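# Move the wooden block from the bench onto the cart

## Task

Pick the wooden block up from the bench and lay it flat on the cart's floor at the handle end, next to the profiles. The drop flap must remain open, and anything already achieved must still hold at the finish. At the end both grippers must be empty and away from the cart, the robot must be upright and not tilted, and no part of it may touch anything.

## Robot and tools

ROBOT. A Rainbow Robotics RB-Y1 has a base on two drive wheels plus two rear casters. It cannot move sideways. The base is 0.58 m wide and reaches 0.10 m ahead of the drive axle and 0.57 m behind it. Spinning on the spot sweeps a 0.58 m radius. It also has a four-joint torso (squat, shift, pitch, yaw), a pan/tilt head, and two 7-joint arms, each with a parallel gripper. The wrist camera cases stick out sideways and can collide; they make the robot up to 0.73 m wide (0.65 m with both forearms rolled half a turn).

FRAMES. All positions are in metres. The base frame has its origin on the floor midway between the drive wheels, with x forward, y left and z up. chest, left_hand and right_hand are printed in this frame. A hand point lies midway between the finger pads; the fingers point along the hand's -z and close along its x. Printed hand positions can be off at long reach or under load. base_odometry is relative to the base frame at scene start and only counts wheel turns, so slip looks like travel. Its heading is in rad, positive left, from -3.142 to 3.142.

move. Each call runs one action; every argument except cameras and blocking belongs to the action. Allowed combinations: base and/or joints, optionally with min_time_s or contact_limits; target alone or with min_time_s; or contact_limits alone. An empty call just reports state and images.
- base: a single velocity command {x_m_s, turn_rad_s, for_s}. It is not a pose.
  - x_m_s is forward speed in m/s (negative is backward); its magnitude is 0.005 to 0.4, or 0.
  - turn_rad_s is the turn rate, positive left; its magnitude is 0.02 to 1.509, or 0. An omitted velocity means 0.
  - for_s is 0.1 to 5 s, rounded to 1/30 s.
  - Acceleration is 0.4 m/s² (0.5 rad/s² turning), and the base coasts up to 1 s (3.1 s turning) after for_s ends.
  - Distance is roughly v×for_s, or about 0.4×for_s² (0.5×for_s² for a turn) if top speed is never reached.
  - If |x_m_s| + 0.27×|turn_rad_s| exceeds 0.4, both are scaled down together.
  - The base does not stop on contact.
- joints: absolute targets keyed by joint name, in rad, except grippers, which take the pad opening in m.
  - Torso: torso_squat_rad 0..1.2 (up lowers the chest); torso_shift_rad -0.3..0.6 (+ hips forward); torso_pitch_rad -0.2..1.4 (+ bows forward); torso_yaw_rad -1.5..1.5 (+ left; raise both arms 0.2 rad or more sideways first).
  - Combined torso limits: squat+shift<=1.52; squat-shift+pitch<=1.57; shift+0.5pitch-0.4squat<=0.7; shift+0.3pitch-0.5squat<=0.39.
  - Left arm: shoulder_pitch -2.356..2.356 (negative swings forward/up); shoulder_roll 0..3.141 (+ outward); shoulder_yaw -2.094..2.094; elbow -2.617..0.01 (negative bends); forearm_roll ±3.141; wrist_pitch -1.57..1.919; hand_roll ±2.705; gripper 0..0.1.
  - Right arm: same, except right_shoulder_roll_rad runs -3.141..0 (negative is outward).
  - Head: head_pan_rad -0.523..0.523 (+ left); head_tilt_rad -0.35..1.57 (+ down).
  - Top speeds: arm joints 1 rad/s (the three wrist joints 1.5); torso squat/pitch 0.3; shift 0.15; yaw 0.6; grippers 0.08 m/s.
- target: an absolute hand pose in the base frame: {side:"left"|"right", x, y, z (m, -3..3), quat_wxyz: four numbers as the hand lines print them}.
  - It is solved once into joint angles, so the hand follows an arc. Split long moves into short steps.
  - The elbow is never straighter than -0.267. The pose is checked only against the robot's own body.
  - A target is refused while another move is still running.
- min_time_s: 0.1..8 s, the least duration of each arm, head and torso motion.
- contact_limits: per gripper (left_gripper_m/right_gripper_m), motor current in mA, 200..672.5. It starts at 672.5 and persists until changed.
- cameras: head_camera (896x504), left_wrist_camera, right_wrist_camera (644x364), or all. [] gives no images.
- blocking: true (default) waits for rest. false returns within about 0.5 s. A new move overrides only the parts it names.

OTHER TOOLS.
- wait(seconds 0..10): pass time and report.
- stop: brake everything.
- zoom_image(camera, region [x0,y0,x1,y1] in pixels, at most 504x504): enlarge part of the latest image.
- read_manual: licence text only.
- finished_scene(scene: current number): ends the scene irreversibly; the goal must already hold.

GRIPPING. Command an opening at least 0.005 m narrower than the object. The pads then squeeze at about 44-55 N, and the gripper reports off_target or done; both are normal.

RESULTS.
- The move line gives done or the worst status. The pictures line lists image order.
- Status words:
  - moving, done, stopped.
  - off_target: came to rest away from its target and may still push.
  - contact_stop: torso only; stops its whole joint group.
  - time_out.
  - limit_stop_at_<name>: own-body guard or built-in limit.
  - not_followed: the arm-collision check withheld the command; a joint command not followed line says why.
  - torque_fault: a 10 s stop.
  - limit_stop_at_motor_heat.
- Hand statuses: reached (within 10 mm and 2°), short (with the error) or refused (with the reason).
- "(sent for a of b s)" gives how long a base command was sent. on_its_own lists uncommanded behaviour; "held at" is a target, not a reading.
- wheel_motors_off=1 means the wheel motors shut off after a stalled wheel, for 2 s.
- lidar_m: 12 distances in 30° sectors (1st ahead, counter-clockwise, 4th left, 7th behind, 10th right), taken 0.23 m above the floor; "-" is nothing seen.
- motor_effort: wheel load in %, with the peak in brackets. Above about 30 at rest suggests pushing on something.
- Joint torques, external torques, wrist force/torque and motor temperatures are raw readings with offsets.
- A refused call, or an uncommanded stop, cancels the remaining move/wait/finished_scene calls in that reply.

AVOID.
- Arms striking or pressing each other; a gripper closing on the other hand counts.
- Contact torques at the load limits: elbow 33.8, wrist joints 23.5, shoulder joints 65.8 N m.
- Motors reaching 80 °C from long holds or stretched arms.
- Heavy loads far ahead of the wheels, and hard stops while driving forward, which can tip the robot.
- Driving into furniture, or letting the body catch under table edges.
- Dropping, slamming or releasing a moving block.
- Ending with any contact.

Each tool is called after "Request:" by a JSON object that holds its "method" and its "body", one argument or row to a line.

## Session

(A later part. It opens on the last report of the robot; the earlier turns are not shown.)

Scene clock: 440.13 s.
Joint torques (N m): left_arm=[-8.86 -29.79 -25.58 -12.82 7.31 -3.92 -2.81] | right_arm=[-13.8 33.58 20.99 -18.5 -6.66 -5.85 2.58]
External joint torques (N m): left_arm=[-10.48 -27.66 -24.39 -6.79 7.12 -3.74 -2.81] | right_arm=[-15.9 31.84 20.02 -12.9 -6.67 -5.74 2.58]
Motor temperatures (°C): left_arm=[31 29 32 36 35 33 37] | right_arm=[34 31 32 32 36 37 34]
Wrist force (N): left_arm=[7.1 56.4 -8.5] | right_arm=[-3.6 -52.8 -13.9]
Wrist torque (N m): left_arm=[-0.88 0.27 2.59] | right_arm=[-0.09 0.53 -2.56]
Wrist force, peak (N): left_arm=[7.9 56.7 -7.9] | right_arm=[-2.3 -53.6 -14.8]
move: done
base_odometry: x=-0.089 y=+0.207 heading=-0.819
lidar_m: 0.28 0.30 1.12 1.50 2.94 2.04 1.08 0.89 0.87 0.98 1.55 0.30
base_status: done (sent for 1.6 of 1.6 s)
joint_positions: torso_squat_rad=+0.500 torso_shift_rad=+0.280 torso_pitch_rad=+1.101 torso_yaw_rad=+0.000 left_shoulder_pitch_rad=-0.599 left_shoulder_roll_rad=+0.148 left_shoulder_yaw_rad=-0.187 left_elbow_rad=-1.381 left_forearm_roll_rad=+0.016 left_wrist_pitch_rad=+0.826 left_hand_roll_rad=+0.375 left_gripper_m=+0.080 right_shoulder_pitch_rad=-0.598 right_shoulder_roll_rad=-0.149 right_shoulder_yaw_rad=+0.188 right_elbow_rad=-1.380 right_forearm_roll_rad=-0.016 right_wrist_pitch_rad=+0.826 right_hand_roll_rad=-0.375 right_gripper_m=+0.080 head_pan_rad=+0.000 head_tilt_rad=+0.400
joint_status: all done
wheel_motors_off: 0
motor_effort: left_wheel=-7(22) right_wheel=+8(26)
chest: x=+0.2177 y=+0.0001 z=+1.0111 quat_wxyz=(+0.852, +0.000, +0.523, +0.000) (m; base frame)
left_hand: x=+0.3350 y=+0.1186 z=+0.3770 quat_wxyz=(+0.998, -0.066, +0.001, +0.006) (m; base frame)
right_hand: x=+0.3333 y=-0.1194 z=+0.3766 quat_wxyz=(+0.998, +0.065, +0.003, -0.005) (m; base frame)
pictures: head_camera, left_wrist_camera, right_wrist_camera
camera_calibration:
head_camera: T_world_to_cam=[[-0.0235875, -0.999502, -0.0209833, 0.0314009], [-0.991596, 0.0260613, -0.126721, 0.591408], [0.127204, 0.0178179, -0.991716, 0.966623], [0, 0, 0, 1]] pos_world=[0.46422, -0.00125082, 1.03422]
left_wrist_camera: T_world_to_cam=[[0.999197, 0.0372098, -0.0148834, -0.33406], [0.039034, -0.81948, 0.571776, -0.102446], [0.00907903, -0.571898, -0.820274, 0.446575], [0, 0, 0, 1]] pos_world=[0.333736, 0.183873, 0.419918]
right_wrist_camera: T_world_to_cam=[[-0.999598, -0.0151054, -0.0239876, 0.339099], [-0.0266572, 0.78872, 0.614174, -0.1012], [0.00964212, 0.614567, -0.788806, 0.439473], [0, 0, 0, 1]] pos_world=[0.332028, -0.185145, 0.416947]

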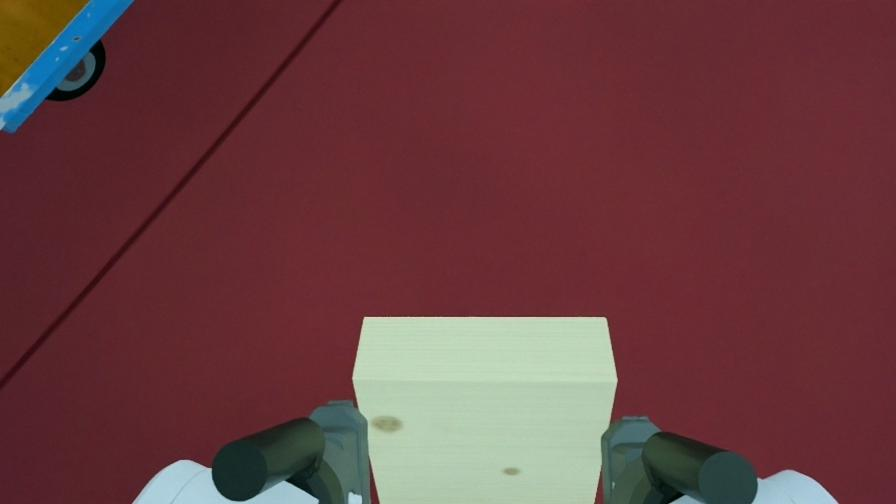

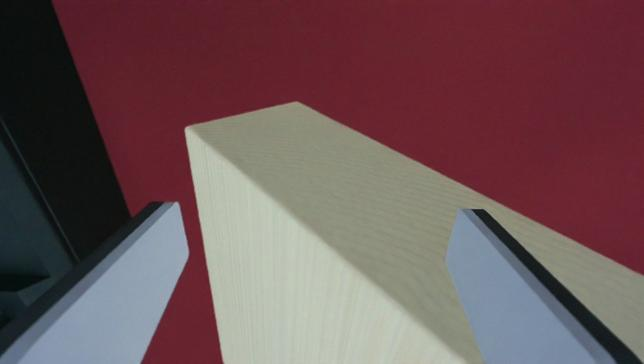

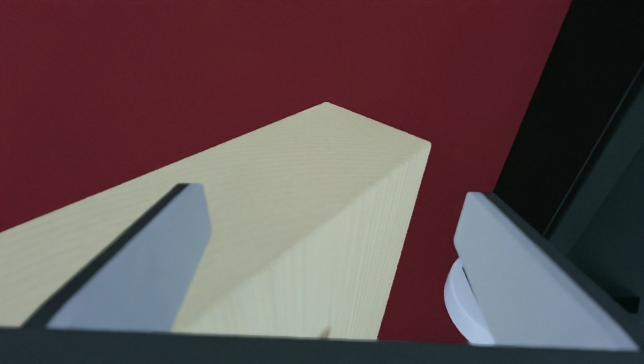

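Request:
{"method": "move", "body": {
  "joints": {"torso_squat_rad":0.9,"torso_shift_rad":0.48},
  "min_time_s": 2,
  "cameras": []
}}

Request:
{"method": "move", "body": {
  "joints": {"torso_squat_rad":0.98,"torso_shift_rad":0.52},
  "min_time_s": 1.5,
  "cameras": ["left_wrist_camera"]
}}

Request:
{"method": "move", "body": {
  "joints": {"left_shoulder_pitch_rad":-0.741,"left_shoulder_roll_rad":0.145,"left_shoulder_yaw_rad":-0.176,"left_elbow_rad":-1.073,"left_forearm_roll_rad":0.040,"left_wrist_pitch_rad":0.652,"left_hand_roll_rad":0.368,"right_shoulder_pitch_rad":-0.741,"right_shoulder_roll_rad":-0.145,"right_shoulder_yaw_rad":0.176,"right_elbow_rad":-1.073,"right_forearm_roll_rad":-0.040,"right_wrist_pitch_rad":0.652,"right_hand_roll_rad":-0.368},
  "min_time_s": 1.5,
  "cameras": ["left_wrist_camera"]
}}

Request:
{"method": "move", "body": {
  "joints": {"left_shoulder_pitch_rad":-0.867,"left_shoulder_roll_rad":0.130,"left_shoulder_yaw_rad":-0.155,"left_elbow_rad":-0.803,"left_forearm_roll_rad":0.070,"left_wrist_pitch_rad":0.505,"left_hand_roll_rad":0.342,"right_shoulder_pitch_rad":-0.867,"right_shoulder_roll_rad":-0.130,"right_shoulder_yaw_rad":0.155,"right_elbow_rad":-0.803,"right_forearm_roll_rad":-0.070,"right_wrist_pitch_rad":0.505,"right_hand_roll_rad":-0.342},
  "min_time_s": 1.5
}}

Scene clock: 448.10 s.
Joint torques (N m): left_arm=[-8.43 -29.45 -25.14 -12.76 7.29 -3.84 -2.73] | right_arm=[-13.55 34.21 21.62 -18.3 -6.74 -5.81 2.56]
External joint torques (N m): left_arm=[-10.05 -27.32 -23.96 -6.74 7.11 -3.66 -2.72] | right_arm=[-15.65 32.47 20.65 -12.7 -6.76 -5.7 2.56]
Motor temperatures (°C): left_arm=[31 29 32 36 35 33 37] | right_arm=[34 32 32 32 36 37 34]
Wrist force (N): left_arm=[7.4 56.0 -8.5] | right_arm=[-3.6 -53.0 -14.2]
Wrist torque (N m): left_arm=[-0.88 0.32 2.67] | right_arm=[-0.04 0.49 -2.55]
Wrist force, peak (N): left_arm=[7.7 56.6 -8.8] | right_arm=[-3.4 -53.3 -15.4]
move: done
base_odometry: x=-0.089 y=+0.207 heading=-0.819
lidar_m: 0.45 0.92 1.12 1.50 2.94 2.04 1.07 0.89 0.88 0.98 1.55 3.95
base_status: not commanded
joint_positions: torso_squat_rad=+0.900 torso_shift_rad=+0.480 torso_pitch_rad=+1.101 torso_yaw_rad=+0.000 left_shoulder_pitch_rad=-0.599 left_shoulder_roll_rad=+0.148 left_shoulder_yaw_rad=-0.187 left_elbow_rad=-1.381 left_forearm_roll_rad=+0.016 left_wrist_pitch_rad=+0.826 left_hand_roll_rad=+0.375 left_gripper_m=+0.080 right_shoulder_pitch_rad=-0.598 right_shoulder_roll_rad=-0.149 right_shoulder_yaw_rad=+0.188 right_elbow_rad=-1.380 right_forearm_roll_rad=-0.016 right_wrist_pitch_rad=+0.826 right_hand_roll_rad=-0.375 right_gripper_m=+0.080 head_pan_rad=+0.000 head_tilt_rad=+0.400
joint_status: all done
wheel_motors_off: 0
motor_effort: left_wheel=-9(9) right_wheel=+8(11)
chest: x=+0.2489 y=+0.0001 z=+0.8066 quat_wxyz=(+0.852, +0.000, +0.523, +0.000) (m; base frame)
left_hand: x=+0.3661 y=+0.1186 z=+0.1725 quat_wxyz=(+0.998, -0.066, +0.001, +0.006) (m; base frame)
right_hand: x=+0.3644 y=-0.1194 z=+0.1721 quat_wxyz=(+0.998, +0.065, +0.003, -0.005) (m; base frame)
pictures: none
No camera images: "cameras" was empty.

Scene clock: 449.90 s.
Joint torques (N m): left_arm=[-5.81 -29.48 -26.05 -10.37 8.35 -3.27 -2.72] | right_arm=[-13.76 33.41 21.04 -16.63 -6.94 -5.23 2.52]
External joint torques (N m): left_arm=[-7.39 -27.36 -24.87 -4.33 8.16 -3.09 -2.71] | right_arm=[-15.85 31.67 20.07 -11.02 -6.95 -5.12 2.52]
Motor temperatures (°C): left_arm=[31 29 32 36 35 33 37] | right_arm=[34 32 32 32 37 37 34]
Wrist force (N): left_arm=[9.8 53.8 -6.3] | right_arm=[-2.6 -50.9 -6.4]
Wrist torque (N m): left_arm=[0.65 0.25 2.47] | right_arm=[0.14 0.20 -2.48]
Wrist force, peak (N): left_arm=[22.3 53.5 24.5] | right_arm=[-1.3 -61.9 -3.8]
move: done
base_odometry: x=-0.089 y=+0.207 heading=-0.819
lidar_m: 1.12 0.92 1.13 1.51 2.94 2.04 1.08 0.88 0.88 0.99 1.58 3.95
base_status: not commanded
joint_positions: torso_squat_rad=+0.980 torso_shift_rad=+0.520 torso_pitch_rad=+1.100 torso_yaw_rad=+0.000 left_shoulder_pitch_rad=-0.600 left_shoulder_roll_rad=+0.148 left_shoulder_yaw_rad=-0.187 left_elbow_rad=-1.382 left_forearm_roll_rad=+0.016 left_wrist_pitch_rad=+0.826 left_hand_roll_rad=+0.375 left_gripper_m=+0.080 right_shoulder_pitch_rad=-0.598 right_shoulder_roll_rad=-0.149 right_shoulder_yaw_rad=+0.188 right_elbow_rad=-1.380 right_forearm_roll_rad=-0.016 right_wrist_pitch_rad=+0.826 right_hand_roll_rad=-0.375 right_gripper_m=+0.080 head_pan_rad=+0.000 head_tilt_rad=+0.400
joint_status: all done
wheel_motors_off: 0
motor_effort: left_wheel=-9(12) right_wheel=+7(10)
chest: x=+0.2416 y=+0.0000 z=+0.7592 quat_wxyz=(+0.852, +0.000, +0.523, +0.000) (m; base frame)
left_hand: x=+0.3598 y=+0.1184 z=+0.1254 quat_wxyz=(+0.998, -0.066, +0.000, +0.006) (m; base frame)
right_hand: x=+0.3576 y=-0.1192 z=+0.1249 quat_wxyz=(+0.998, +0.065, +0.002, -0.005) (m; base frame)
pictures: left_wrist_camera
camera_calibration:
left_wrist_camera: T_world_to_cam=[[0.999228, 0.0370407, -0.0130565, -0.362867], [0.0378472, -0.819335, 0.572064, 0.0406896], [0.010492, -0.572117, -0.820105, 0.239276], [0, 0, 0, 1]] pos_world=[0.358537, 0.183673, 0.168217]

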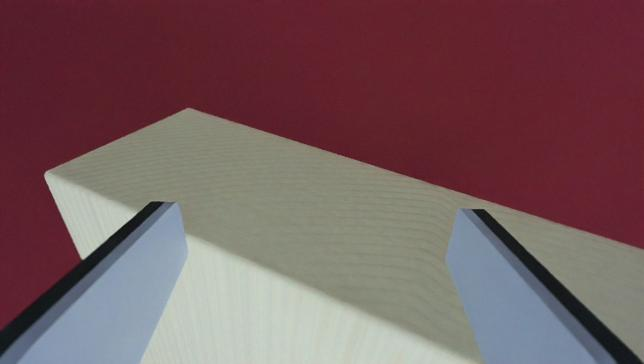

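Scene clock: 460.80 s.
Joint torques (N m): left_arm=[5.3 5.89 3.64 18.19 -4.78 -7.71 -0.45] | right_arm=[-1.61 12.23 4.79 -10.03 -2 -1.75 0.59]
External joint torques (N m): left_arm=[4.53 8.21 4.67 23.56 -4.95 -7.53 -0.44] | right_arm=[-3.01 10.52 4.04 -5.27 -2.02 -1.66 0.59]
External joint torques when the fault began: left_arm=[11.37 1.17 -1.66 36.54 -3.17 -8.81 -0.61]
Motor temperatures (°C): left_arm=[31 29 32 37 35 33 37] | right_arm=[34 32 32 32 36 37 34]
Wrist force (N): left_arm=[1.2 -13.6 184.1] | right_arm=[1.1 -16.1 -11.7]
Wrist torque (N m): left_arm=[-0.19 8.81 0.81] | right_arm=[-0.59 0.47 -0.89]
Wrist force, peak (N): left_arm=[-0.5 -17.2 195.3] | right_arm=[-11.3 -64.4 -9.3]
move: torque_fault
TORQUE FAULT: left_elbow_rad reached its load limit. The robot stopped for 10 seconds, dropped its targets and accepts commands again. The stop added 9.4 s to the call.
base_odometry: x=-0.089 y=+0.207 heading=-0.819
lidar_m: 1.12 0.90 1.11 1.50 2.94 2.03 1.09 0.89 0.88 0.98 1.57 3.96
base_status: not commanded
joint_positions: torso_squat_rad=+0.980 torso_shift_rad=+0.518 torso_pitch_rad=+1.095 torso_yaw_rad=+0.001 left_shoulder_pitch_rad=-0.688 left_shoulder_roll_rad=+0.143 left_shoulder_yaw_rad=-0.182 left_elbow_rad=-1.191 left_forearm_roll_rad=+0.032 left_wrist_pitch_rad=+0.725 left_hand_roll_rad=+0.371 left_gripper_m=+0.080 right_shoulder_pitch_rad=-0.687 right_shoulder_roll_rad=-0.153 right_shoulder_yaw_rad=+0.178 right_elbow_rad=-1.163 right_forearm_roll_rad=-0.029 right_wrist_pitch_rad=+0.718 right_hand_roll_rad=-0.371 right_gripper_m=+0.080 head_pan_rad=+0.000 head_tilt_rad=+0.400
joint_status: left_shoulder_pitch_rad torque_fault (moved -0.088 of -0.141); left_elbow_rad torque_fault (moved +0.191 of +0.309); left_forearm_roll_rad torque_fault (moved +0.016 of +0.024); left_wrist_pitch_rad torque_fault (moved -0.100 of -0.174); right_shoulder_pitch_rad torque_fault (moved -0.089 of -0.143); right_elbow_rad torque_fault (moved +0.217 of +0.307); right_forearm_roll_rad torque_fault (moved -0.013 of -0.024); right_wrist_pitch_rad torque_fault (moved -0.108 of -0.174); the others done
wheel_motors_off: 0
on_its_own: left_shoulder_pitch_rad is held at -0.687, not at your -0.741, since a torque_fault; left_elbow_rad is held at -1.185, not at your -1.073, since a torque_fault; left_forearm_roll_rad is held at +0.031, not at your +0.040, since a torque_fault; left_wrist_pitch_rad is held at +0.724, not at your +0.652, since a torque_fault; right_shoulder_pitch_rad is held at -0.688, not at your -0.741, since a torque_fault; right_elbow_rad is held at -1.165, not at your -1.073, since a torque_fault; right_forearm_roll_rad is held at -0.030, not at your -0.040, since a torque_fault; right_wrist_pitch_rad is held at +0.718, not at your +0.652, since a torque_fault
motor_effort: left_wheel=-10(20) right_wheel=+9(19)
chest: x=+0.2400 y=-0.0002 z=+0.7608 quat_wxyz=(+0.854, +0.000, +0.521, +0.000) (m; base frame)
left_hand: x=+0.3603 y=+0.1151 z=+0.1022 quat_wxyz=(+0.998, -0.068, +0.001, +0.001) (m; base frame)
right_hand: x=+0.3518 y=-0.1259 z=+0.0965 quat_wxyz=(+0.998, +0.058, +0.009, +0.000) (m; base frame)
pictures: left_wrist_camera
camera_calibration:
left_wrist_camera: T_world_to_cam=[[0.999498, 0.0281307, -0.0145538, -0.362416], [0.0313847, -0.817863, 0.574556, 0.0531943], [0.00425965, -0.574724, -0.818336, 0.220765], [0, 0, 0, 1]] pos_world=[0.359624, 0.18058, 0.144822]

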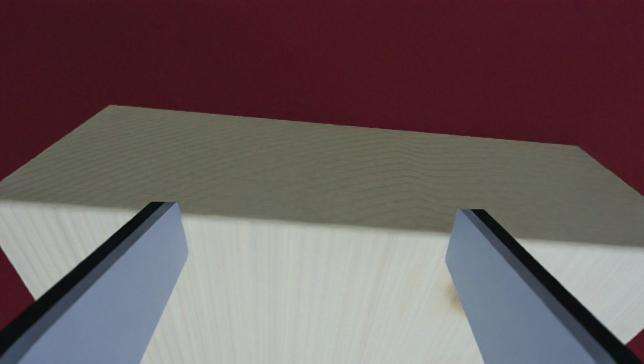

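not run: a stop that you did not command came earlier in this reply.

Request:
{"method": "move", "body": {
  "target": {"side":"left","x":0.36,"y":0.125,"z":0.17,"quat_wxyz":[0.9976,-0.07,0,0]},
  "cameras": []
}}

Request:
{"method": "move", "body": {
  "target": {"side":"right","x":0.36,"y":-0.19,"z":0.12,"quat_wxyz":[0.9976,0.07,0,0]},
  "cameras": []
}}

Request:
{"method": "move", "body": {
  "target": {"side":"left","x":0.361,"y":0.195,"z":0.15,"quat_wxyz":[0.9976,-0.07,0,0]}
}}

Scene clock: 463.83 s.
Joint torques (N m): left_arm=[1.45 -2.13 -1.02 -7.02 0.11 -0.6 -0.25] | right_arm=[0.02 9.36 4.14 -5.35 -1.42 -0.44 0.36]
External joint torques (N m): left_arm=[-1.04 -0.57 0.16 -0.07 -0.12 -0.42 -0.25] | right_arm=[-1.5 7.64 3.37 -0.62 -1.43 -0.36 0.36]
Motor temperatures (°C): left_arm=[31 29 32 37 35 34 37] | right_arm=[34 32 32 32 36 37 34]
Wrist force (N): left_arm=[0.2 2.3 -7.7] | right_arm=[1.0 -6.2 -1.5]
Wrist torque (N m): left_arm=[-0.41 0.09 0.06] | right_arm=[-0.35 -0.05 -0.47]
Wrist force, peak (N): left_arm=[1.5 -13.5 184.6] | right_arm=[1.0 -16.7 -12.6]
move: done
base_odometry: x=-0.089 y=+0.207 heading=-0.819
lidar_m: 1.11 0.92 1.11 1.51 2.94 2.04 1.07 0.89 0.88 0.97 1.58 3.96
base_status: not commanded
joint_positions: torso_squat_rad=+0.980 torso_shift_rad=+0.520 torso_pitch_rad=+1.100 torso_yaw_rad=+0.000 left_shoulder_pitch_rad=-0.486 left_shoulder_roll_rad=+0.172 left_shoulder_yaw_rad=-0.199 left_elbow_rad=-1.644 left_forearm_roll_rad=+0.035 left_wrist_pitch_rad=+0.976 left_hand_roll_rad=+0.349 left_gripper_m=+0.080 right_shoulder_pitch_rad=-0.687 right_shoulder_roll_rad=-0.152 right_shoulder_yaw_rad=+0.178 right_elbow_rad=-1.165 right_forearm_roll_rad=-0.030 right_wrist_pitch_rad=+0.718 right_hand_roll_rad=-0.371 right_gripper_m=+0.080 head_pan_rad=+0.000 head_tilt_rad=+0.400
joint_status: all done
wheel_motors_off: 0
on_its_own: right_shoulder_pitch_rad is held at -0.688, not at your -0.741, since a torque_fault; right_elbow_rad is held at -1.165, not at your -1.073, since a torque_fault; right_forearm_roll_rad is held at -0.030, not at your -0.040, since a torque_fault; right_wrist_pitch_rad is held at +0.718, not at your +0.652, since a torque_fault
motor_effort: left_wheel=-8(26) right_wheel=+8(13)
chest: x=+0.2414 y=+0.0000 z=+0.7593 quat_wxyz=(+0.853, +0.000, +0.523, +0.000) (m; base frame)
left_hand: x=+0.3587 y=+0.1245 z=+0.1672 quat_wxyz=(+0.998, -0.071, +0.002, +0.000) (m; base frame)
left_hand_status: reached (checked arc, planned for 0.8 s): 3 mm and 0.3 deg off.
right_hand: x=+0.3508 y=-0.1257 z=+0.0949 quat_wxyz=(+0.998, +0.058, +0.011, -0.001) (m; base frame)
pictures: none
No camera images: "cameras" was empty.

Scene clock: 464.80 s.
Joint torques (N m): left_arm=[1.91 -2.03 -0.8 -6.71 0.16 -0.62 -0.29] | right_arm=[3.77 -0.04 -1.52 -5.54 0.03 -0.15 -0.21]
External joint torques (N m): left_arm=[-0.59 -0.48 0.38 0.24 -0.07 -0.45 -0.29] | right_arm=[0.63 1.49 -0.99 -0.29 0.03 -0.05 -0.21]
Motor temperatures (°C): left_arm=[31 29 32 37 35 33 37] | right_arm=[34 31 32 32 36 37 34]
Wrist force (N): left_arm=[0.2 2.3 -7.8] | right_arm=[0.6 2.1 -4.5]
Wrist torque (N m): left_arm=[-0.37 0.14 0.08] | right_arm=[-0.28 0.17 -0.07]
Wrist force, peak (N): left_arm=[0.3 3.1 -8.5] | right_arm=[1.2 4.5 -4.9]
move: done
base_odometry: x=-0.089 y=+0.207 heading=-0.819
lidar_m: 1.11 0.93 1.11 1.51 2.94 2.05 1.07 0.89 0.88 0.99 1.58 3.94
base_status: not commanded
joint_positions: torso_squat_rad=+0.980 torso_shift_rad=+0.520 torso_pitch_rad=+1.100 torso_yaw_rad=+0.000 left_shoulder_pitch_rad=-0.486 left_shoulder_roll_rad=+0.172 left_shoulder_yaw_rad=-0.199 left_elbow_rad=-1.644 left_forearm_roll_rad=+0.035 left_wrist_pitch_rad=+0.976 left_hand_roll_rad=+0.349 left_gripper_m=+0.080 right_shoulder_pitch_rad=-0.563 right_shoulder_roll_rad=-0.300 right_shoulder_yaw_rad=+0.130 right_elbow_rad=-1.380 right_forearm_roll_rad=-0.251 right_wrist_pitch_rad=+0.774 right_hand_roll_rad=-0.222 right_gripper_m=+0.080 head_pan_rad=+0.000 head_tilt_rad=+0.400
joint_status: all done
wheel_motors_off: 0
motor_effort: left_wheel=-7(9) right_wheel=+8(8)
chest: x=+0.2414 y=+0.0001 z=+0.7593 quat_wxyz=(+0.853, +0.000, +0.523, +0.000) (m; base frame)
left_hand: x=+0.3587 y=+0.1246 z=+0.1672 quat_wxyz=(+0.998, -0.070, +0.002, +0.000) (m; base frame)
right_hand: x=+0.3599 y=-0.1899 z=+0.1198 quat_wxyz=(+0.998, +0.070, +0.000, +0.000) (m; base frame)
right_hand_status: reached (checked arc, planned for 0.5 s): 0 mm and 0.0 deg off.
pictures: none
No camera images: "cameras" was empty.

Scene clock: 465.60 s.
Joint torques (N m): left_arm=[2.77 0.01 0.39 -6.06 0.1 -0.47 -0.12] | right_arm=[3.75 -0.5 -1.31 -5.48 0 -0.08 -0.1]
External joint torques (N m): left_arm=[-0.57 -1.42 -0.17 0.33 -0.11 -0.31 -0.12] | right_arm=[0.61 1.03 -0.77 -0.23 0 0.02 -0.1]
Motor temperatures (°C): left_arm=[31 29 32 37 35 33 37] | right_arm=[34 31 32 32 36 37 34]
Wrist force (N): left_arm=[0.5 2.3 -8.7] | right_arm=[0.2 2.4 -4.8]
Wrist torque (N m): left_arm=[-0.42 0.13 0.07] | right_arm=[-0.31 0.13 -0.10]
Wrist force, peak (N): left_arm=[0.8 4.1 -8.4] | right_arm=[0.6 2.8 -5.2]
move: done
base_odometry: x=-0.089 y=+0.207 heading=-0.819
lidar_m: 1.12 0.92 1.12 1.52 2.93 2.04 1.09 0.88 0.88 0.99 1.58 3.94
base_status: not commanded
joint_positions: torso_squat_rad=+0.980 torso_shift_rad=+0.520 torso_pitch_rad=+1.100 torso_yaw_rad=+0.000 left_shoulder_pitch_rad=-0.476 left_shoulder_roll_rad=+0.318 left_shoulder_yaw_rad=-0.119 left_elbow_rad=-1.577 left_forearm_roll_rad=+0.239 left_wrist_pitch_rad=+0.883 left_hand_roll_rad=+0.245 left_gripper_m=+0.080 right_shoulder_pitch_rad=-0.563 right_shoulder_roll_rad=-0.300 right_shoulder_yaw_rad=+0.130 right_elbow_rad=-1.380 right_forearm_roll_rad=-0.251 right_wrist_pitch_rad=+0.774 right_hand_roll_rad=-0.222 right_gripper_m=+0.080 head_pan_rad=+0.000 head_tilt_rad=+0.400
joint_status: all done
wheel_motors_off: 0
motor_effort: left_wheel=-5(8) right_wheel=+4(9)
chest: x=+0.2415 y=+0.0001 z=+0.7593 quat_wxyz=(+0.853, +0.000, +0.523, +0.000) (m; base frame)
left_hand: x=+0.3612 y=+0.1957 z=+0.1507 quat_wxyz=(+0.998, -0.068, -0.001, +0.001) (m; base frame)
left_hand_status: reached (checked arc, planned for 0.4 s): 1 mm and 0.3 deg off.
right_hand: x=+0.3599 y=-0.1899 z=+0.1198 quat_wxyz=(+0.998, +0.070, +0.000, +0.000) (m; base frame)
pictures: head_camera, left_wrist_camera, right_wrist_camera
camera_calibration:
head_camera: T_world_to_cam=[[-0.0235713, -0.999502, -0.0210005, 0.026686], [-0.991506, 0.02606, -0.127422, 0.583529], [0.127906, 0.0178187, -0.991626, 0.713678], [0, 0, 0, 1]] pos_world=[0.487918, -0.00125083, 0.782616]
left_wrist_camera: T_world_to_cam=[[0.999551, 0.0277352, -0.0113419, -0.365315], [0.02921, -0.81747, 0.57523, 0.0917749], [0.00668246, -0.575303, -0.817913, 0.305968], [0, 0, 0, 1]] pos_world=[0.360425, 0.26118, 0.19332]
right_wrist_camera: T_world_to_cam=[[-0.999233, -0.0253847, -0.029827, 0.357137], [-0.0384353, 0.782008, 0.622082, 0.114851], [0.00753364, 0.622751, -0.782384, 0.281471], [0, 0, 0, 1]] pos_world=[0.359157, -0.256034, 0.159424]

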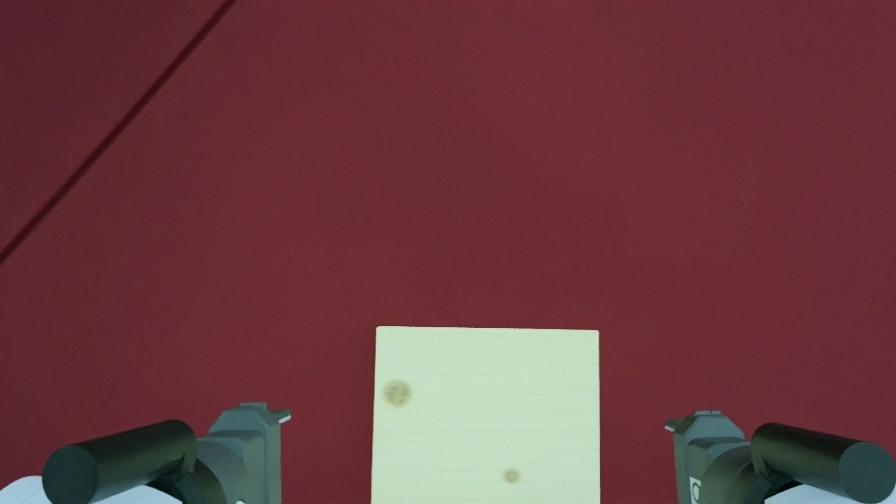

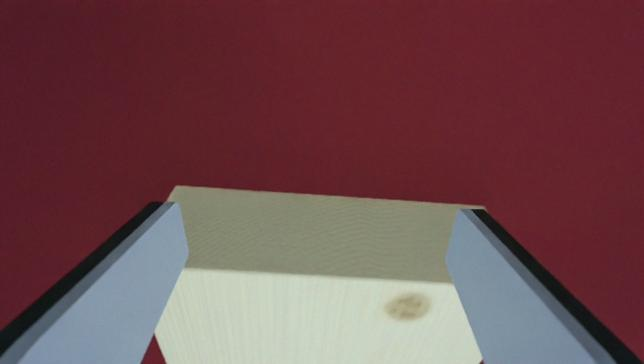

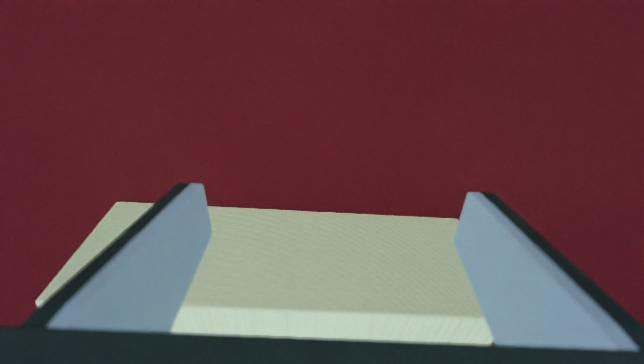

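Request:
{"method": "move", "body": {
  "base": {"x_m_s":0.05,"for_s":0.24},
  "joints": {"torso_squat_rad":0.7,"torso_shift_rad":0.38},
  "cameras": []
}}

Request:
{"method": "move", "body": {
  "target": {"side":"left","x":0.365,"y":0.1125,"z":0.245,"quat_wxyz":[0.9976,-0.07,0,0]},
  "cameras": []
}}

Request:
{"method": "move", "body": {
  "target": {"side":"left","x":0.365,"y":0.1125,"z":0.265,"quat_wxyz":[0.9976,-0.07,0,0]},
  "cameras": []
}}

Request:
{"method": "move", "body": {
  "target": {"side":"left","x":0.365,"y":0.1125,"z":0.285,"quat_wxyz":[0.9976,-0.07,0,0]},
  "cameras": []
}}

Request:
{"method": "move", "body": {
  "target": {"side":"left","x":0.365,"y":0.1125,"z":0.305,"quat_wxyz":[0.9976,-0.07,0,0]},
  "cameras": []
}}

Request:
{"method": "move", "body": {
  "target": {"side":"left","x":0.365,"y":0.1125,"z":0.335,"quat_wxyz":[0.9976,-0.07,0,0]},
  "cameras": []
}}

Request:
{"method": "move", "body": {
  "target": {"side":"left","x":0.365,"y":0.1125,"z":0.375,"quat_wxyz":[0.9976,-0.07,0,0]},
  "cameras": []
}}

Request:
{"method": "move", "body": {
  "target": {"side":"left","x":0.365,"y":0.1125,"z":0.425,"quat_wxyz":[0.9976,-0.07,0,0]},
  "cameras": []
}}

Request:
{"method": "move", "body": {
  "target": {"side":"left","x":0.365,"y":0.1125,"z":0.475,"quat_wxyz":[0.9976,-0.07,0,0]},
  "cameras": []
}}

Request:
{"method": "move", "body": {
  "target": {"side":"left","x":0.38,"y":0.1125,"z":0.53,"quat_wxyz":[0.9976,-0.07,0,0]},
  "cameras": []
}}

Request:
{"method": "move", "body": {
  "target": {"side":"left","x":0.41,"y":0.1125,"z":0.545,"quat_wxyz":[0.9976,-0.07,0,0]},
  "cameras": []
}}

Scene clock: 473.90 s.
Joint torques (N m): left_arm=[3.12 -0.02 0.6 -6.16 0.12 -0.47 -0.09] | right_arm=[3.39 -0.43 -1.33 -5.43 -0.05 -0.03 -0.13]
External joint torques (N m): left_arm=[-0.23 -1.48 0.04 0.24 -0.09 -0.31 -0.09] | right_arm=[0.25 1.1 -0.79 -0.18 -0.05 0.08 -0.14]
Motor temperatures (°C): left_arm=[31 29 32 37 35 33 37] | right_arm=[34 31 32 32 36 37 34]
Wrist force (N): left_arm=[0.7 2.9 -7.7] | right_arm=[0.5 3.0 -4.7]
Wrist torque (N m): left_arm=[-0.46 0.15 0.08] | right_arm=[-0.37 0.16 -0.09]
Wrist force, peak (N): left_arm=[-0.1 2.6 -8.9] | right_arm=[0.3 2.6 -5.3]
move: done
base_odometry: x=-0.081 y=+0.199 heading=-0.819
lidar_m: 1.08 0.90 1.11 1.51 2.93 2.05 1.10 0.90 0.88 0.98 1.57 3.93
base_status: done (sent for 0.23 of 0.23 s)
joint_positions: torso_squat_rad=+0.700 torso_shift_rad=+0.380 torso_pitch_rad=+1.100 torso_yaw_rad=+0.000 left_shoulder_pitch_rad=-0.476 left_shoulder_roll_rad=+0.318 left_shoulder_yaw_rad=-0.119 left_elbow_rad=-1.577 left_forearm_roll_rad=+0.239 left_wrist_pitch_rad=+0.883 left_hand_roll_rad=+0.245 left_gripper_m=+0.080 right_shoulder_pitch_rad=-0.563 right_shoulder_roll_rad=-0.300 right_shoulder_yaw_rad=+0.130 right_elbow_rad=-1.380 right_forearm_roll_rad=-0.251 right_wrist_pitch_rad=+0.774 right_hand_roll_rad=-0.222 right_gripper_m=+0.080 head_pan_rad=+0.000 head_tilt_rad=+0.400
joint_status: all done
wheel_motors_off: 0
motor_effort: left_wheel=-3(17) right_wheel=+5(27)
chest: x=+0.2463 y=+0.0001 z=+0.9181 quat_wxyz=(+0.853, +0.000, +0.523, +0.000) (m; base frame)
left_hand: x=+0.3660 y=+0.1956 z=+0.3095 quat_wxyz=(+0.998, -0.068, -0.001, +0.001) (m; base frame)
right_hand: x=+0.3648 y=-0.1899 z=+0.2786 quat_wxyz=(+0.998, +0.070, +0.000, +0.000) (m; base frame)
pictures: none
No camera images: "cameras" was empty.

Scene clock: 475.17 s.
Joint torques (N m): left_arm=[0.64 -2.78 -0.33 -4.18 0.02 -0.2 0.04] | right_arm=[3.52 -0.46 -1.04 -5.42 0.05 0.05 -0.21]
External joint torques (N m): left_arm=[0.2 -0.3 0.65 0.74 -0.14 -0.01 0.04] | right_arm=[0.38 1.07 -0.51 -0.17 0.05 0.15 -0.21]
Motor temperatures (°C): left_arm=[31 29 32 37 35 33 37] | right_arm=[34 31 32 32 36 37 34]
Wrist force (N): left_arm=[0.3 2.1 -7.2] | right_arm=[-0.1 2.4 -4.2]
Wrist torque (N m): left_arm=[-0.33 0.09 0.12] | right_arm=[-0.29 0.08 -0.09]
Wrist force, peak (N): left_arm=[-0.2 4.4 -8.4] | right_arm=[0.6 2.2 -5.4]
move: done
base_odometry: x=-0.081 y=+0.199 heading=-0.819
lidar_m: 1.10 0.91 1.11 1.52 2.91 2.08 1.09 0.89 0.89 0.99 1.56 3.95
base_status: not commanded
joint_positions: torso_squat_rad=+0.700 torso_shift_rad=+0.380 torso_pitch_rad=+1.100 torso_yaw_rad=+0.000 left_shoulder_pitch_rad=-0.740 left_shoulder_roll_rad=+0.142 left_shoulder_yaw_rad=-0.186 left_elbow_rad=-1.080 left_forearm_roll_rad=+0.040 left_wrist_pitch_rad=+0.657 left_hand_roll_rad=+0.376 left_gripper_m=+0.080 right_shoulder_pitch_rad=-0.563 right_shoulder_roll_rad=-0.300 right_shoulder_yaw_rad=+0.130 right_elbow_rad=-1.380 right_forearm_roll_rad=-0.251 right_wrist_pitch_rad=+0.774 right_hand_roll_rad=-0.222 right_gripper_m=+0.080 head_pan_rad=+0.000 head_tilt_rad=+0.400
joint_status: all done
wheel_motors_off: 0
motor_effort: left_wheel=-4(5) right_wheel=+3(5)
chest: x=+0.2463 y=+0.0001 z=+0.9181 quat_wxyz=(+0.853, +0.000, +0.523, +0.000) (m; base frame)
left_hand: x=+0.3650 y=+0.1125 z=+0.2460 quat_wxyz=(+0.998, -0.070, +0.000, +0.000) (m; base frame)
left_hand_status: reached (checked arc, planned for 0.8 s): 1 mm and 0.0 deg off.
right_hand: x=+0.3648 y=-0.1899 z=+0.2786 quat_wxyz=(+0.998, +0.070, +0.000, +0.000) (m; base frame)
pictures: none
No camera images: "cameras" was empty.

Scene clock: 475.93 s.
Joint torques (N m): left_arm=[0.6 -2.91 -1.47 -5.52 -0.09 -0.43 0.16] | right_arm=[3.3 -0.34 -1.06 -5.29 -0.08 0 -0.17]
External joint torques (N m): left_arm=[-0.39 -0.54 -0.35 0 -0.27 -0.24 0.16] | right_arm=[0.16 1.19 -0.53 -0.04 -0.08 0.1 -0.17]
Motor temperatures (°C): left_arm=[31 29 32 37 35 33 37] | right_arm=[34 31 32 32 36 37 34]
Wrist force (N): left_arm=[0.9 2.8 -7.6] | right_arm=[0.6 2.0 -4.9]
Wrist torque (N m): left_arm=[-0.41 0.18 0.05] | right_arm=[-0.27 0.15 -0.09]
Wrist force, peak (N): left_arm=[-0.3 3.9 -8.1] | right_arm=[0.6 3.0 -5.1]
move: done
base_odometry: x=-0.081 y=+0.199 heading=-0.819
lidar_m: 1.09 0.91 1.11 1.51 2.91 2.06 1.09 0.89 0.89 1.00 1.57 3.93
base_status: not commanded
joint_positions: torso_squat_rad=+0.700 torso_shift_rad=+0.380 torso_pitch_rad=+1.100 torso_yaw_rad=+0.000 left_shoulder_pitch_rad=-0.671 left_shoulder_roll_rad=+0.147 left_shoulder_yaw_rad=-0.194 left_elbow_rad=-1.234 left_forearm_roll_rad=+0.028 left_wrist_pitch_rad=+0.743 left_hand_roll_rad=+0.378 left_gripper_m=+0.080 right_shoulder_pitch_rad=-0.563 right_shoulder_roll_rad=-0.300 right_shoulder_yaw_rad=+0.130 right_elbow_rad=-1.380 right_forearm_roll_rad=-0.251 right_wrist_pitch_rad=+0.774 right_hand_roll_rad=-0.222 right_gripper_m=+0.080 head_pan_rad=+0.000 head_tilt_rad=+0.400
joint_status: all done
wheel_motors_off: 0
motor_effort: left_wheel=-3(5) right_wheel=+4(5)
chest: x=+0.2463 y=+0.0001 z=+0.9181 quat_wxyz=(+0.853, +0.000, +0.523, +0.000) (m; base frame)
left_hand: x=+0.3650 y=+0.1125 z=+0.2646 quat_wxyz=(+0.998, -0.070, +0.000, +0.000) (m; base frame)
left_hand_status: reached (checked arc, planned for 0.5 s): 0 mm and 0.0 deg off.
right_hand: x=+0.3648 y=-0.1898 z=+0.2786 quat_wxyz=(+0.998, +0.070, +0.000, +0.000) (m; base frame)
pictures: none
No camera images: "cameras" was empty.

Scene clock: 476.77 s.
Joint torques (N m): left_arm=[1.07 -2.75 -1.05 -6.08 0.06 -0.43 0.22] | right_arm=[3.72 -0.7 -1.29 -5.47 0.08 0 -0.09]
External joint torques (N m): left_arm=[-0.4 -0.49 0.18 0 -0.14 -0.24 0.22] | right_arm=[0.58 0.83 -0.76 -0.22 0.09 0.1 -0.09]
Motor temperatures (°C): left_arm=[31 29 32 37 35 33 37] | right_arm=[34 31 32 32 36 37 34]
Wrist force (N): left_arm=[0.6 2.6 -7.7] | right_arm=[0.7 2.6 -4.5]
Wrist torque (N m): left_arm=[-0.41 0.16 0.10] | right_arm=[-0.32 0.16 -0.11]
Wrist force, peak (N): left_arm=[-0.3 4.6 -8.3] | right_arm=[0.8 3.4 -4.7]
move: done
base_odometry: x=-0.081 y=+0.199 heading=-0.819
lidar_m: 1.09 0.90 1.12 1.50 2.92 2.06 1.08 0.89 0.88 0.99 1.56 3.93
base_status: not commanded
joint_positions: torso_squat_rad=+0.700 torso_shift_rad=+0.380 torso_pitch_rad=+1.100 torso_yaw_rad=+0.000 left_shoulder_pitch_rad=-0.607 left_shoulder_roll_rad=+0.150 left_shoulder_yaw_rad=-0.203 left_elbow_rad=-1.378 left_forearm_roll_rad=+0.018 left_wrist_pitch_rad=+0.826 left_hand_roll_rad=+0.379 left_gripper_m=+0.080 right_shoulder_pitch_rad=-0.563 right_shoulder_roll_rad=-0.300 right_shoulder_yaw_rad=+0.130 right_elbow_rad=-1.380 right_forearm_roll_rad=-0.251 right_wrist_pitch_rad=+0.774 right_hand_roll_rad=-0.222 right_gripper_m=+0.080 head_pan_rad=+0.000 head_tilt_rad=+0.400
joint_status: all done
wheel_motors_off: 0
motor_effort: left_wheel=-3(4) right_wheel=+4(5)
chest: x=+0.2463 y=+0.0001 z=+0.9181 quat_wxyz=(+0.853, +0.000, +0.523, +0.000) (m; base frame)
left_hand: x=+0.3650 y=+0.1125 z=+0.2848 quat_wxyz=(+0.998, -0.070, +0.000, +0.000) (m; base frame)
left_hand_status: reached (checked arc, planned for 0.4 s): 0 mm and 0.0 deg off.
right_hand: x=+0.3648 y=-0.1898 z=+0.2786 quat_wxyz=(+0.998, +0.070, +0.000, +0.000) (m; base frame)
pictures: none
No camera images: "cameras" was empty.

Scene clock: 477.50 s.
Joint torques (N m): left_arm=[1.77 -2.44 -1.39 -6.47 0.18 -0.44 0.25] | right_arm=[3.62 -0.91 -1.3 -5.34 0 -0.11 -0.14]
External joint torques (N m): left_arm=[-0.1 -0.29 -0.05 0.07 -0.03 -0.25 0.25] | right_arm=[0.48 0.62 -0.77 -0.09 0.01 -0.01 -0.15]
Motor temperatures (°C): left_arm=[31 29 32 37 35 33 37] | right_arm=[34 31 32 32 36 37 34]
Wrist force (N): left_arm=[0.2 2.8 -8.0] | right_arm=[0.4 2.7 -4.4]
Wrist torque (N m): left_arm=[-0.43 0.09 0.09] | right_arm=[-0.34 0.13 -0.12]
Wrist force, peak (N): left_arm=[1.2 3.2 -8.5] | right_arm=[0.6 3.2 -4.7]
move: done
base_odometry: x=-0.081 y=+0.199 heading=-0.819
lidar_m: 1.08 0.91 1.12 1.51 2.93 2.05 1.10 0.89 0.89 1.00 1.57 3.94
base_status: not commanded
joint_positions: torso_squat_rad=+0.700 torso_shift_rad=+0.380 torso_pitch_rad=+1.100 torso_yaw_rad=+0.000 left_shoulder_pitch_rad=-0.551 left_shoulder_roll_rad=+0.153 left_shoulder_yaw_rad=-0.212 left_elbow_rad=-1.508 left_forearm_roll_rad=+0.009 left_wrist_pitch_rad=+0.902 left_hand_roll_rad=+0.379 left_gripper_m=+0.080 right_shoulder_pitch_rad=-0.563 right_shoulder_roll_rad=-0.300 right_shoulder_yaw_rad=+0.130 right_elbow_rad=-1.380 right_forearm_roll_rad=-0.251 right_wrist_pitch_rad=+0.774 right_hand_roll_rad=-0.222 right_gripper_m=+0.080 head_pan_rad=+0.000 head_tilt_rad=+0.400
joint_status: all done
wheel_motors_off: 0
motor_effort: left_wheel=-3(6) right_wheel=+4(5)
chest: x=+0.2463 y=+0.0001 z=+0.9181 quat_wxyz=(+0.853, +0.000, +0.523, +0.000) (m; base frame)
left_hand: x=+0.3650 y=+0.1125 z=+0.3049 quat_wxyz=(+0.998, -0.070, +0.000, +0.000) (m; base frame)
left_hand_status: reached (checked arc, planned for 0.4 s): 0 mm and 0.0 deg off.
right_hand: x=+0.3647 y=-0.1898 z=+0.2786 quat_wxyz=(+0.998, +0.070, +0.000, +0.000) (m; base frame)
pictures: none
No camera images: "cameras" was empty.

Scene clock: 478.33 s.
Joint torques (N m): left_arm=[2.12 -2.48 -1.48 -7.02 0.02 -0.45 0.26] | right_arm=[3.36 -1.05 -1.31 -5.56 0.09 -0.12 -0.22]
External joint torques (N m): left_arm=[-0.24 -0.47 0.01 0.1 -0.21 -0.26 0.27] | right_arm=[0.22 0.49 -0.78 -0.31 0.09 -0.02 -0.22]
Motor temperatures (°C): left_arm=[31 29 32 37 35 33 37] | right_arm=[34 31 32 32 36 37 34]
Wrist force (N): left_arm=[0.4 2.5 -7.3] | right_arm=[0.2 2.6 -4.9]
Wrist torque (N m): left_arm=[-0.42 0.13 0.10] | right_arm=[-0.33 0.09 -0.10]
Wrist force, peak (N): left_arm=[-0.1 2.7 -8.5] | right_arm=[0.8 3.2 -4.8]
move: done
base_odometry: x=-0.081 y=+0.199 heading=-0.819
lidar_m: 1.10 0.91 1.12 1.49 2.93 2.04 1.09 0.90 0.89 1.00 1.57 3.93
base_status: not commanded
joint_positions: torso_squat_rad=+0.700 torso_shift_rad=+0.380 torso_pitch_rad=+1.100 torso_yaw_rad=+0.000 left_shoulder_pitch_rad=-0.480 left_shoulder_roll_rad=+0.155 left_shoulder_yaw_rad=-0.226 left_elbow_rad=-1.681 left_forearm_roll_rad=-0.003 left_wrist_pitch_rad=+1.006 left_hand_roll_rad=+0.379 left_gripper_m=+0.080 right_shoulder_pitch_rad=-0.563 right_shoulder_roll_rad=-0.300 right_shoulder_yaw_rad=+0.130 right_elbow_rad=-1.380 right_forearm_roll_rad=-0.251 right_wrist_pitch_rad=+0.774 right_hand_roll_rad=-0.222 right_gripper_m=+0.080 head_pan_rad=+0.000 head_tilt_rad=+0.400
joint_status: all done
wheel_motors_off: 0
motor_effort: left_wheel=-3(6) right_wheel=+3(5)
chest: x=+0.2463 y=+0.0001 z=+0.9181 quat_wxyz=(+0.853, +0.000, +0.523, +0.000) (m; base frame)
left_hand: x=+0.3650 y=+0.1125 z=+0.3347 quat_wxyz=(+0.998, -0.070, +0.000, +0.000) (m; base frame)
left_hand_status: reached (checked arc, planned for 0.5 s): 0 mm and 0.0 deg off.
right_hand: x=+0.3647 y=-0.1898 z=+0.2786 quat_wxyz=(+0.998, +0.070, +0.000, +0.000) (m; base frame)
pictures: none
No camera images: "cameras" was empty.

Scene clock: 479.20 s.
Joint torques (N m): left_arm=[2.69 -2.41 -1.45 -7.61 0.16 -0.58 0.05] | right_arm=[3.85 -0.83 -1.16 -5.33 -0.02 0.03 -0.07]
External joint torques (N m): left_arm=[-0.2 -0.57 0.2 0.14 -0.09 -0.39 0.05] | right_arm=[0.7 0.7 -0.62 -0.08 -0.01 0.13 -0.07]
Motor temperatures (°C): left_arm=[31 28 32 37 35 33 37] | right_arm=[34 31 32 31 36 37 34]
Wrist force (N): left_arm=[-0.2 2.3 -7.9] | right_arm=[0.6 2.5 -4.4]
Wrist torque (N m): left_arm=[-0.39 0.02 0.10] | right_arm=[-0.31 0.16 -0.11]
Wrist force, peak (N): left_arm=[-0.4 3.9 -8.7] | right_arm=[0.4 2.3 -5.4]
move: done
base_odometry: x=-0.081 y=+0.199 heading=-0.819
lidar_m: 1.12 0.90 1.11 1.49 2.93 2.05 1.09 0.89 0.89 1.00 1.56 3.92
base_status: not commanded
joint_positions: torso_squat_rad=+0.700 torso_shift_rad=+0.380 torso_pitch_rad=+1.100 torso_yaw_rad=+0.000 left_shoulder_pitch_rad=-0.401 left_shoulder_roll_rad=+0.157 left_shoulder_yaw_rad=-0.246 left_elbow_rad=-1.888 left_forearm_roll_rad=-0.021 left_wrist_pitch_rad=+1.136 left_hand_roll_rad=+0.379 left_gripper_m=+0.080 right_shoulder_pitch_rad=-0.563 right_shoulder_roll_rad=-0.300 right_shoulder_yaw_rad=+0.130 right_elbow_rad=-1.380 right_forearm_roll_rad=-0.251 right_wrist_pitch_rad=+0.774 right_hand_roll_rad=-0.222 right_gripper_m=+0.080 head_pan_rad=+0.000 head_tilt_rad=+0.400
joint_status: all done
wheel_motors_off: 0
motor_effort: left_wheel=-3(6) right_wheel=+4(6)
chest: x=+0.2463 y=+0.0001 z=+0.9181 quat_wxyz=(+0.853, +0.000, +0.523, +0.000) (m; base frame)
left_hand: x=+0.3651 y=+0.1124 z=+0.3745 quat_wxyz=(+0.998, -0.070, +0.000, +0.000) (m; base frame)
left_hand_status: reached (checked arc, planned for 0.5 s): 1 mm and 0.0 deg off.
right_hand: x=+0.3648 y=-0.1898 z=+0.2786 quat_wxyz=(+0.998, +0.070, +0.000, +0.000) (m; base frame)
pictures: none
No camera images: "cameras" was empty.

Scene clock: 480.13 s.
Joint torques (N m): left_arm=[2.99 -2.28 -1.74 -7.92 0.14 -0.52 -0.02] | right_arm=[3.51 -1.08 -1.39 -5.36 0.06 0 -0.15]
External joint torques (N m): left_arm=[-0.38 -0.61 0.07 0.39 -0.12 -0.33 -0.02] | right_arm=[0.36 0.45 -0.86 -0.11 0.07 0.11 -0.16]
Motor temperatures (°C): left_arm=[31 28 32 36 34 33 37] | right_arm=[34 31 32 31 36 37 34]
Wrist force (N): left_arm=[0.3 2.2 -7.4] | right_arm=[0.4 2.5 -4.6]
Wrist torque (N m): left_arm=[-0.39 0.11 0.09] | right_arm=[-0.31 0.12 -0.09]
Wrist force, peak (N): left_arm=[0.8 4.2 -7.9] | right_arm=[0.7 3.0 -4.7]
move: done
base_odometry: x=-0.081 y=+0.199 heading=-0.819
lidar_m: 1.09 0.91 1.12 1.50 2.93 2.06 1.09 0.89 0.89 0.98 1.56 3.94
base_status: not commanded
joint_positions: torso_squat_rad=+0.700 torso_shift_rad=+0.380 torso_pitch_rad=+1.100 torso_yaw_rad=+0.000 left_shoulder_pitch_rad=-0.321 left_shoulder_roll_rad=+0.155 left_shoulder_yaw_rad=-0.275 left_elbow_rad=-2.120 left_forearm_roll_rad=-0.045 left_wrist_pitch_rad=+1.294 left_hand_roll_rad=+0.377 left_gripper_m=+0.080 right_shoulder_pitch_rad=-0.563 right_shoulder_roll_rad=-0.300 right_shoulder_yaw_rad=+0.130 right_elbow_rad=-1.380 right_forearm_roll_rad=-0.251 right_wrist_pitch_rad=+0.774 right_hand_roll_rad=-0.222 right_gripper_m=+0.080 head_pan_rad=+0.000 head_tilt_rad=+0.400
joint_status: all done
wheel_motors_off: 0
motor_effort: left_wheel=-4(5) right_wheel=+4(5)
chest: x=+0.2463 y=+0.0001 z=+0.9181 quat_wxyz=(+0.853, +0.000, +0.523, +0.000) (m; base frame)
left_hand: x=+0.3651 y=+0.1125 z=+0.4243 quat_wxyz=(+0.998, -0.070, +0.000, +0.000) (m; base frame)
left_hand_status: reached (checked arc, planned for 0.6 s): 1 mm and 0.0 deg off.
right_hand: x=+0.3648 y=-0.1898 z=+0.2786 quat_wxyz=(+0.998, +0.070, +0.000, +0.000) (m; base frame)
pictures: none
No camera images: "cameras" was empty.

Scene clock: 481.00 s.
Joint torques (N m): left_arm=[3.46 -2.44 -1.83 -8.18 0.17 -0.62 -0.1] | right_arm=[3.59 -0.73 -1.29 -5.52 0.01 0.08 -0.22]
External joint torques (N m): left_arm=[-0.2 -0.86 0.12 0.48 -0.11 -0.43 -0.09] | right_arm=[0.45 0.8 -0.76 -0.27 0.02 0.18 -0.22]
Motor temperatures (°C): left_arm=[31 28 32 36 34 33 37] | right_arm=[34 31 32 31 36 37 34]
Wrist force (N): left_arm=[0.8 2.8 -7.9] | right_arm=[0.2 2.7 -4.8]
Wrist torque (N m): left_arm=[-0.46 0.17 0.11] | right_arm=[-0.33 0.10 -0.07]
Wrist force, peak (N): left_arm=[0.2 3.2 -8.7] | right_arm=[0.7 2.9 -4.9]
move: done
base_odometry: x=-0.081 y=+0.199 heading=-0.820
lidar_m: 1.10 0.91 1.11 1.49 2.92 2.06 1.08 0.89 0.89 1.00 1.56 3.92
base_status: not commanded
joint_positions: torso_squat_rad=+0.700 torso_shift_rad=+0.380 torso_pitch_rad=+1.100 torso_yaw_rad=+0.000 left_shoulder_pitch_rad=-0.265 left_shoulder_roll_rad=+0.149 left_shoulder_yaw_rad=-0.311 left_elbow_rad=-2.334 left_forearm_roll_rad=-0.077 left_wrist_pitch_rad=+1.456 left_hand_roll_rad=+0.373 left_gripper_m=+0.080 right_shoulder_pitch_rad=-0.563 right_shoulder_roll_rad=-0.300 right_shoulder_yaw_rad=+0.130 right_elbow_rad=-1.380 right_forearm_roll_rad=-0.251 right_wrist_pitch_rad=+0.774 right_hand_roll_rad=-0.222 right_gripper_m=+0.080 head_pan_rad=+0.000 head_tilt_rad=+0.400
joint_status: all done
wheel_motors_off: 0
motor_effort: left_wheel=-4(5) right_wheel=+2(5)
chest: x=+0.2463 y=+0.0001 z=+0.9181 quat_wxyz=(+0.853, +0.000, +0.523, +0.000) (m; base frame)
left_hand: x=+0.3651 y=+0.1125 z=+0.4745 quat_wxyz=(+0.998, -0.070, +0.000, +0.000) (m; base frame)
left_hand_status: reached (checked arc, planned for 0.5 s): 0 mm and 0.0 deg off.
right_hand: x=+0.3648 y=-0.1898 z=+0.2786 quat_wxyz=(+0.998, +0.070, +0.000, +0.000) (m; base frame)
pictures: none
No camera images: "cameras" was empty.

Scene clock: 481.83 s.
Joint torques (N m): left_arm=[2.12 -2.67 -1.98 -8.15 0.11 -0.63 -0.18] | right_arm=[3.81 -0.53 -1.25 -5.3 -0.02 -0.02 -0.18]
External joint torques (N m): left_arm=[-0.76 -0.85 -0.06 0.65 -0.17 -0.44 -0.18] | right_arm=[0.66 1 -0.71 -0.05 -0.02 0.08 -0.18]
Motor temperatures (°C): left_arm=[31 28 32 36 34 33 37] | right_arm=[34 31 32 31 36 37 34]
Wrist force (N): left_arm=[0.4 2.8 -7.6] | right_arm=[0.5 2.5 -4.5]
Wrist torque (N m): left_arm=[-0.46 0.12 0.11] | right_arm=[-0.30 0.14 -0.11]
Wrist force, peak (N): left_arm=[-0.1 2.9 -8.7] | right_arm=[0.9 2.7 -5.0]
move: done
base_odometry: x=-0.081 y=+0.199 heading=-0.819
lidar_m: 1.11 0.91 1.12 1.51 2.92 2.06 1.09 0.90 0.89 0.99 1.56 3.94
base_status: not commanded
joint_positions: torso_squat_rad=+0.700 torso_shift_rad=+0.380 torso_pitch_rad=+1.100 torso_yaw_rad=+0.000 left_shoulder_pitch_rad=-0.302 left_shoulder_roll_rad=+0.121 left_shoulder_yaw_rad=-0.326 left_elbow_rad=-2.534 left_forearm_roll_rad=-0.105 left_wrist_pitch_rad=+1.697 left_hand_roll_rad=+0.355 left_gripper_m=+0.080 right_shoulder_pitch_rad=-0.563 right_shoulder_roll_rad=-0.300 right_shoulder_yaw_rad=+0.130 right_elbow_rad=-1.380 right_forearm_roll_rad=-0.251 right_wrist_pitch_rad=+0.774 right_hand_roll_rad=-0.222 right_gripper_m=+0.080 head_pan_rad=+0.000 head_tilt_rad=+0.400
joint_status: all done
wheel_motors_off: 0
motor_effort: left_wheel=-4(4) right_wheel=+4(5)
chest: x=+0.2463 y=+0.0001 z=+0.9181 quat_wxyz=(+0.853, +0.000, +0.523, +0.000) (m; base frame)
left_hand: x=+0.3798 y=+0.1126 z=+0.5296 quat_wxyz=(+0.998, -0.071, -0.001, +0.000) (m; base frame)
left_hand_status: reached (checked arc, planned for 0.5 s): 0 mm and 0.1 deg off.
right_hand: x=+0.3648 y=-0.1898 z=+0.2786 quat_wxyz=(+0.998, +0.070, +0.000, +0.000) (m; base frame)
pictures: none
No camera images: "cameras" was empty.

Scene clock: 482.60 s.
Joint torques (N m): left_arm=[1.11 -2.98 -0.31 -8.56 0.47 -0.5 -0.22] | right_arm=[3.49 -1.07 -1.27 -5.3 0.06 -0.14 -0.15]
External joint torques (N m): left_arm=[0.27 -0.74 1.36 0.14 0.19 -0.32 -0.22] | right_arm=[0.35 0.46 -0.74 -0.05 0.07 -0.03 -0.15]
Motor temperatures (°C): left_arm=[31 28 32 36 34 33 37] | right_arm=[34 31 32 31 36 37 34]
Wrist force (N): left_arm=[0.9 2.7 -8.1] | right_arm=[0.8 2.3 -4.3]
Wrist torque (N m): left_arm=[-0.39 0.22 0.14] | right_arm=[-0.26 0.18 -0.12]
Wrist force, peak (N): left_arm=[0.6 2.2 -8.4] | right_arm=[0.5 2.6 -5.3]
move: done
base_odometry: x=-0.081 y=+0.199 heading=-0.820
lidar_m: 1.10 0.91 1.12 1.50 2.92 2.04 1.09 0.90 0.89 0.99 1.56 3.94
base_status: not commanded
joint_positions: torso_squat_rad=+0.700 torso_shift_rad=+0.380 torso_pitch_rad=+1.100 torso_yaw_rad=+0.000 left_shoulder_pitch_rad=-0.453 left_shoulder_roll_rad=+0.088 left_shoulder_yaw_rad=-0.260 left_elbow_rad=-2.545 left_forearm_roll_rad=-0.079 left_wrist_pitch_rad=+1.857 left_hand_roll_rad=+0.331 left_gripper_m=+0.080 right_shoulder_pitch_rad=-0.563 right_shoulder_roll_rad=-0.300 right_shoulder_yaw_rad=+0.130 right_elbow_rad=-1.380 right_forearm_roll_rad=-0.251 right_wrist_pitch_rad=+0.774 right_hand_roll_rad=-0.222 right_gripper_m=+0.080 head_pan_rad=+0.000 head_tilt_rad=+0.400
joint_status: all done
wheel_motors_off: 0
motor_effort: left_wheel=-4(5) right_wheel=+4(6)
chest: x=+0.2463 y=+0.0001 z=+0.9181 quat_wxyz=(+0.853, +0.000, +0.523, +0.000) (m; base frame)
left_hand: x=+0.4100 y=+0.1124 z=+0.5451 quat_wxyz=(+0.998, -0.070, +0.000, +0.000) (m; base frame)
left_hand_status: reached (checked arc, planned for 0.4 s): 0 mm and 0.1 deg off.
right_hand: x=+0.3648 y=-0.1898 z=+0.2786 quat_wxyz=(+0.998, +0.070, +0.000, +0.000) (m; base frame)
pictures: none
No camera images: "cameras" was empty.


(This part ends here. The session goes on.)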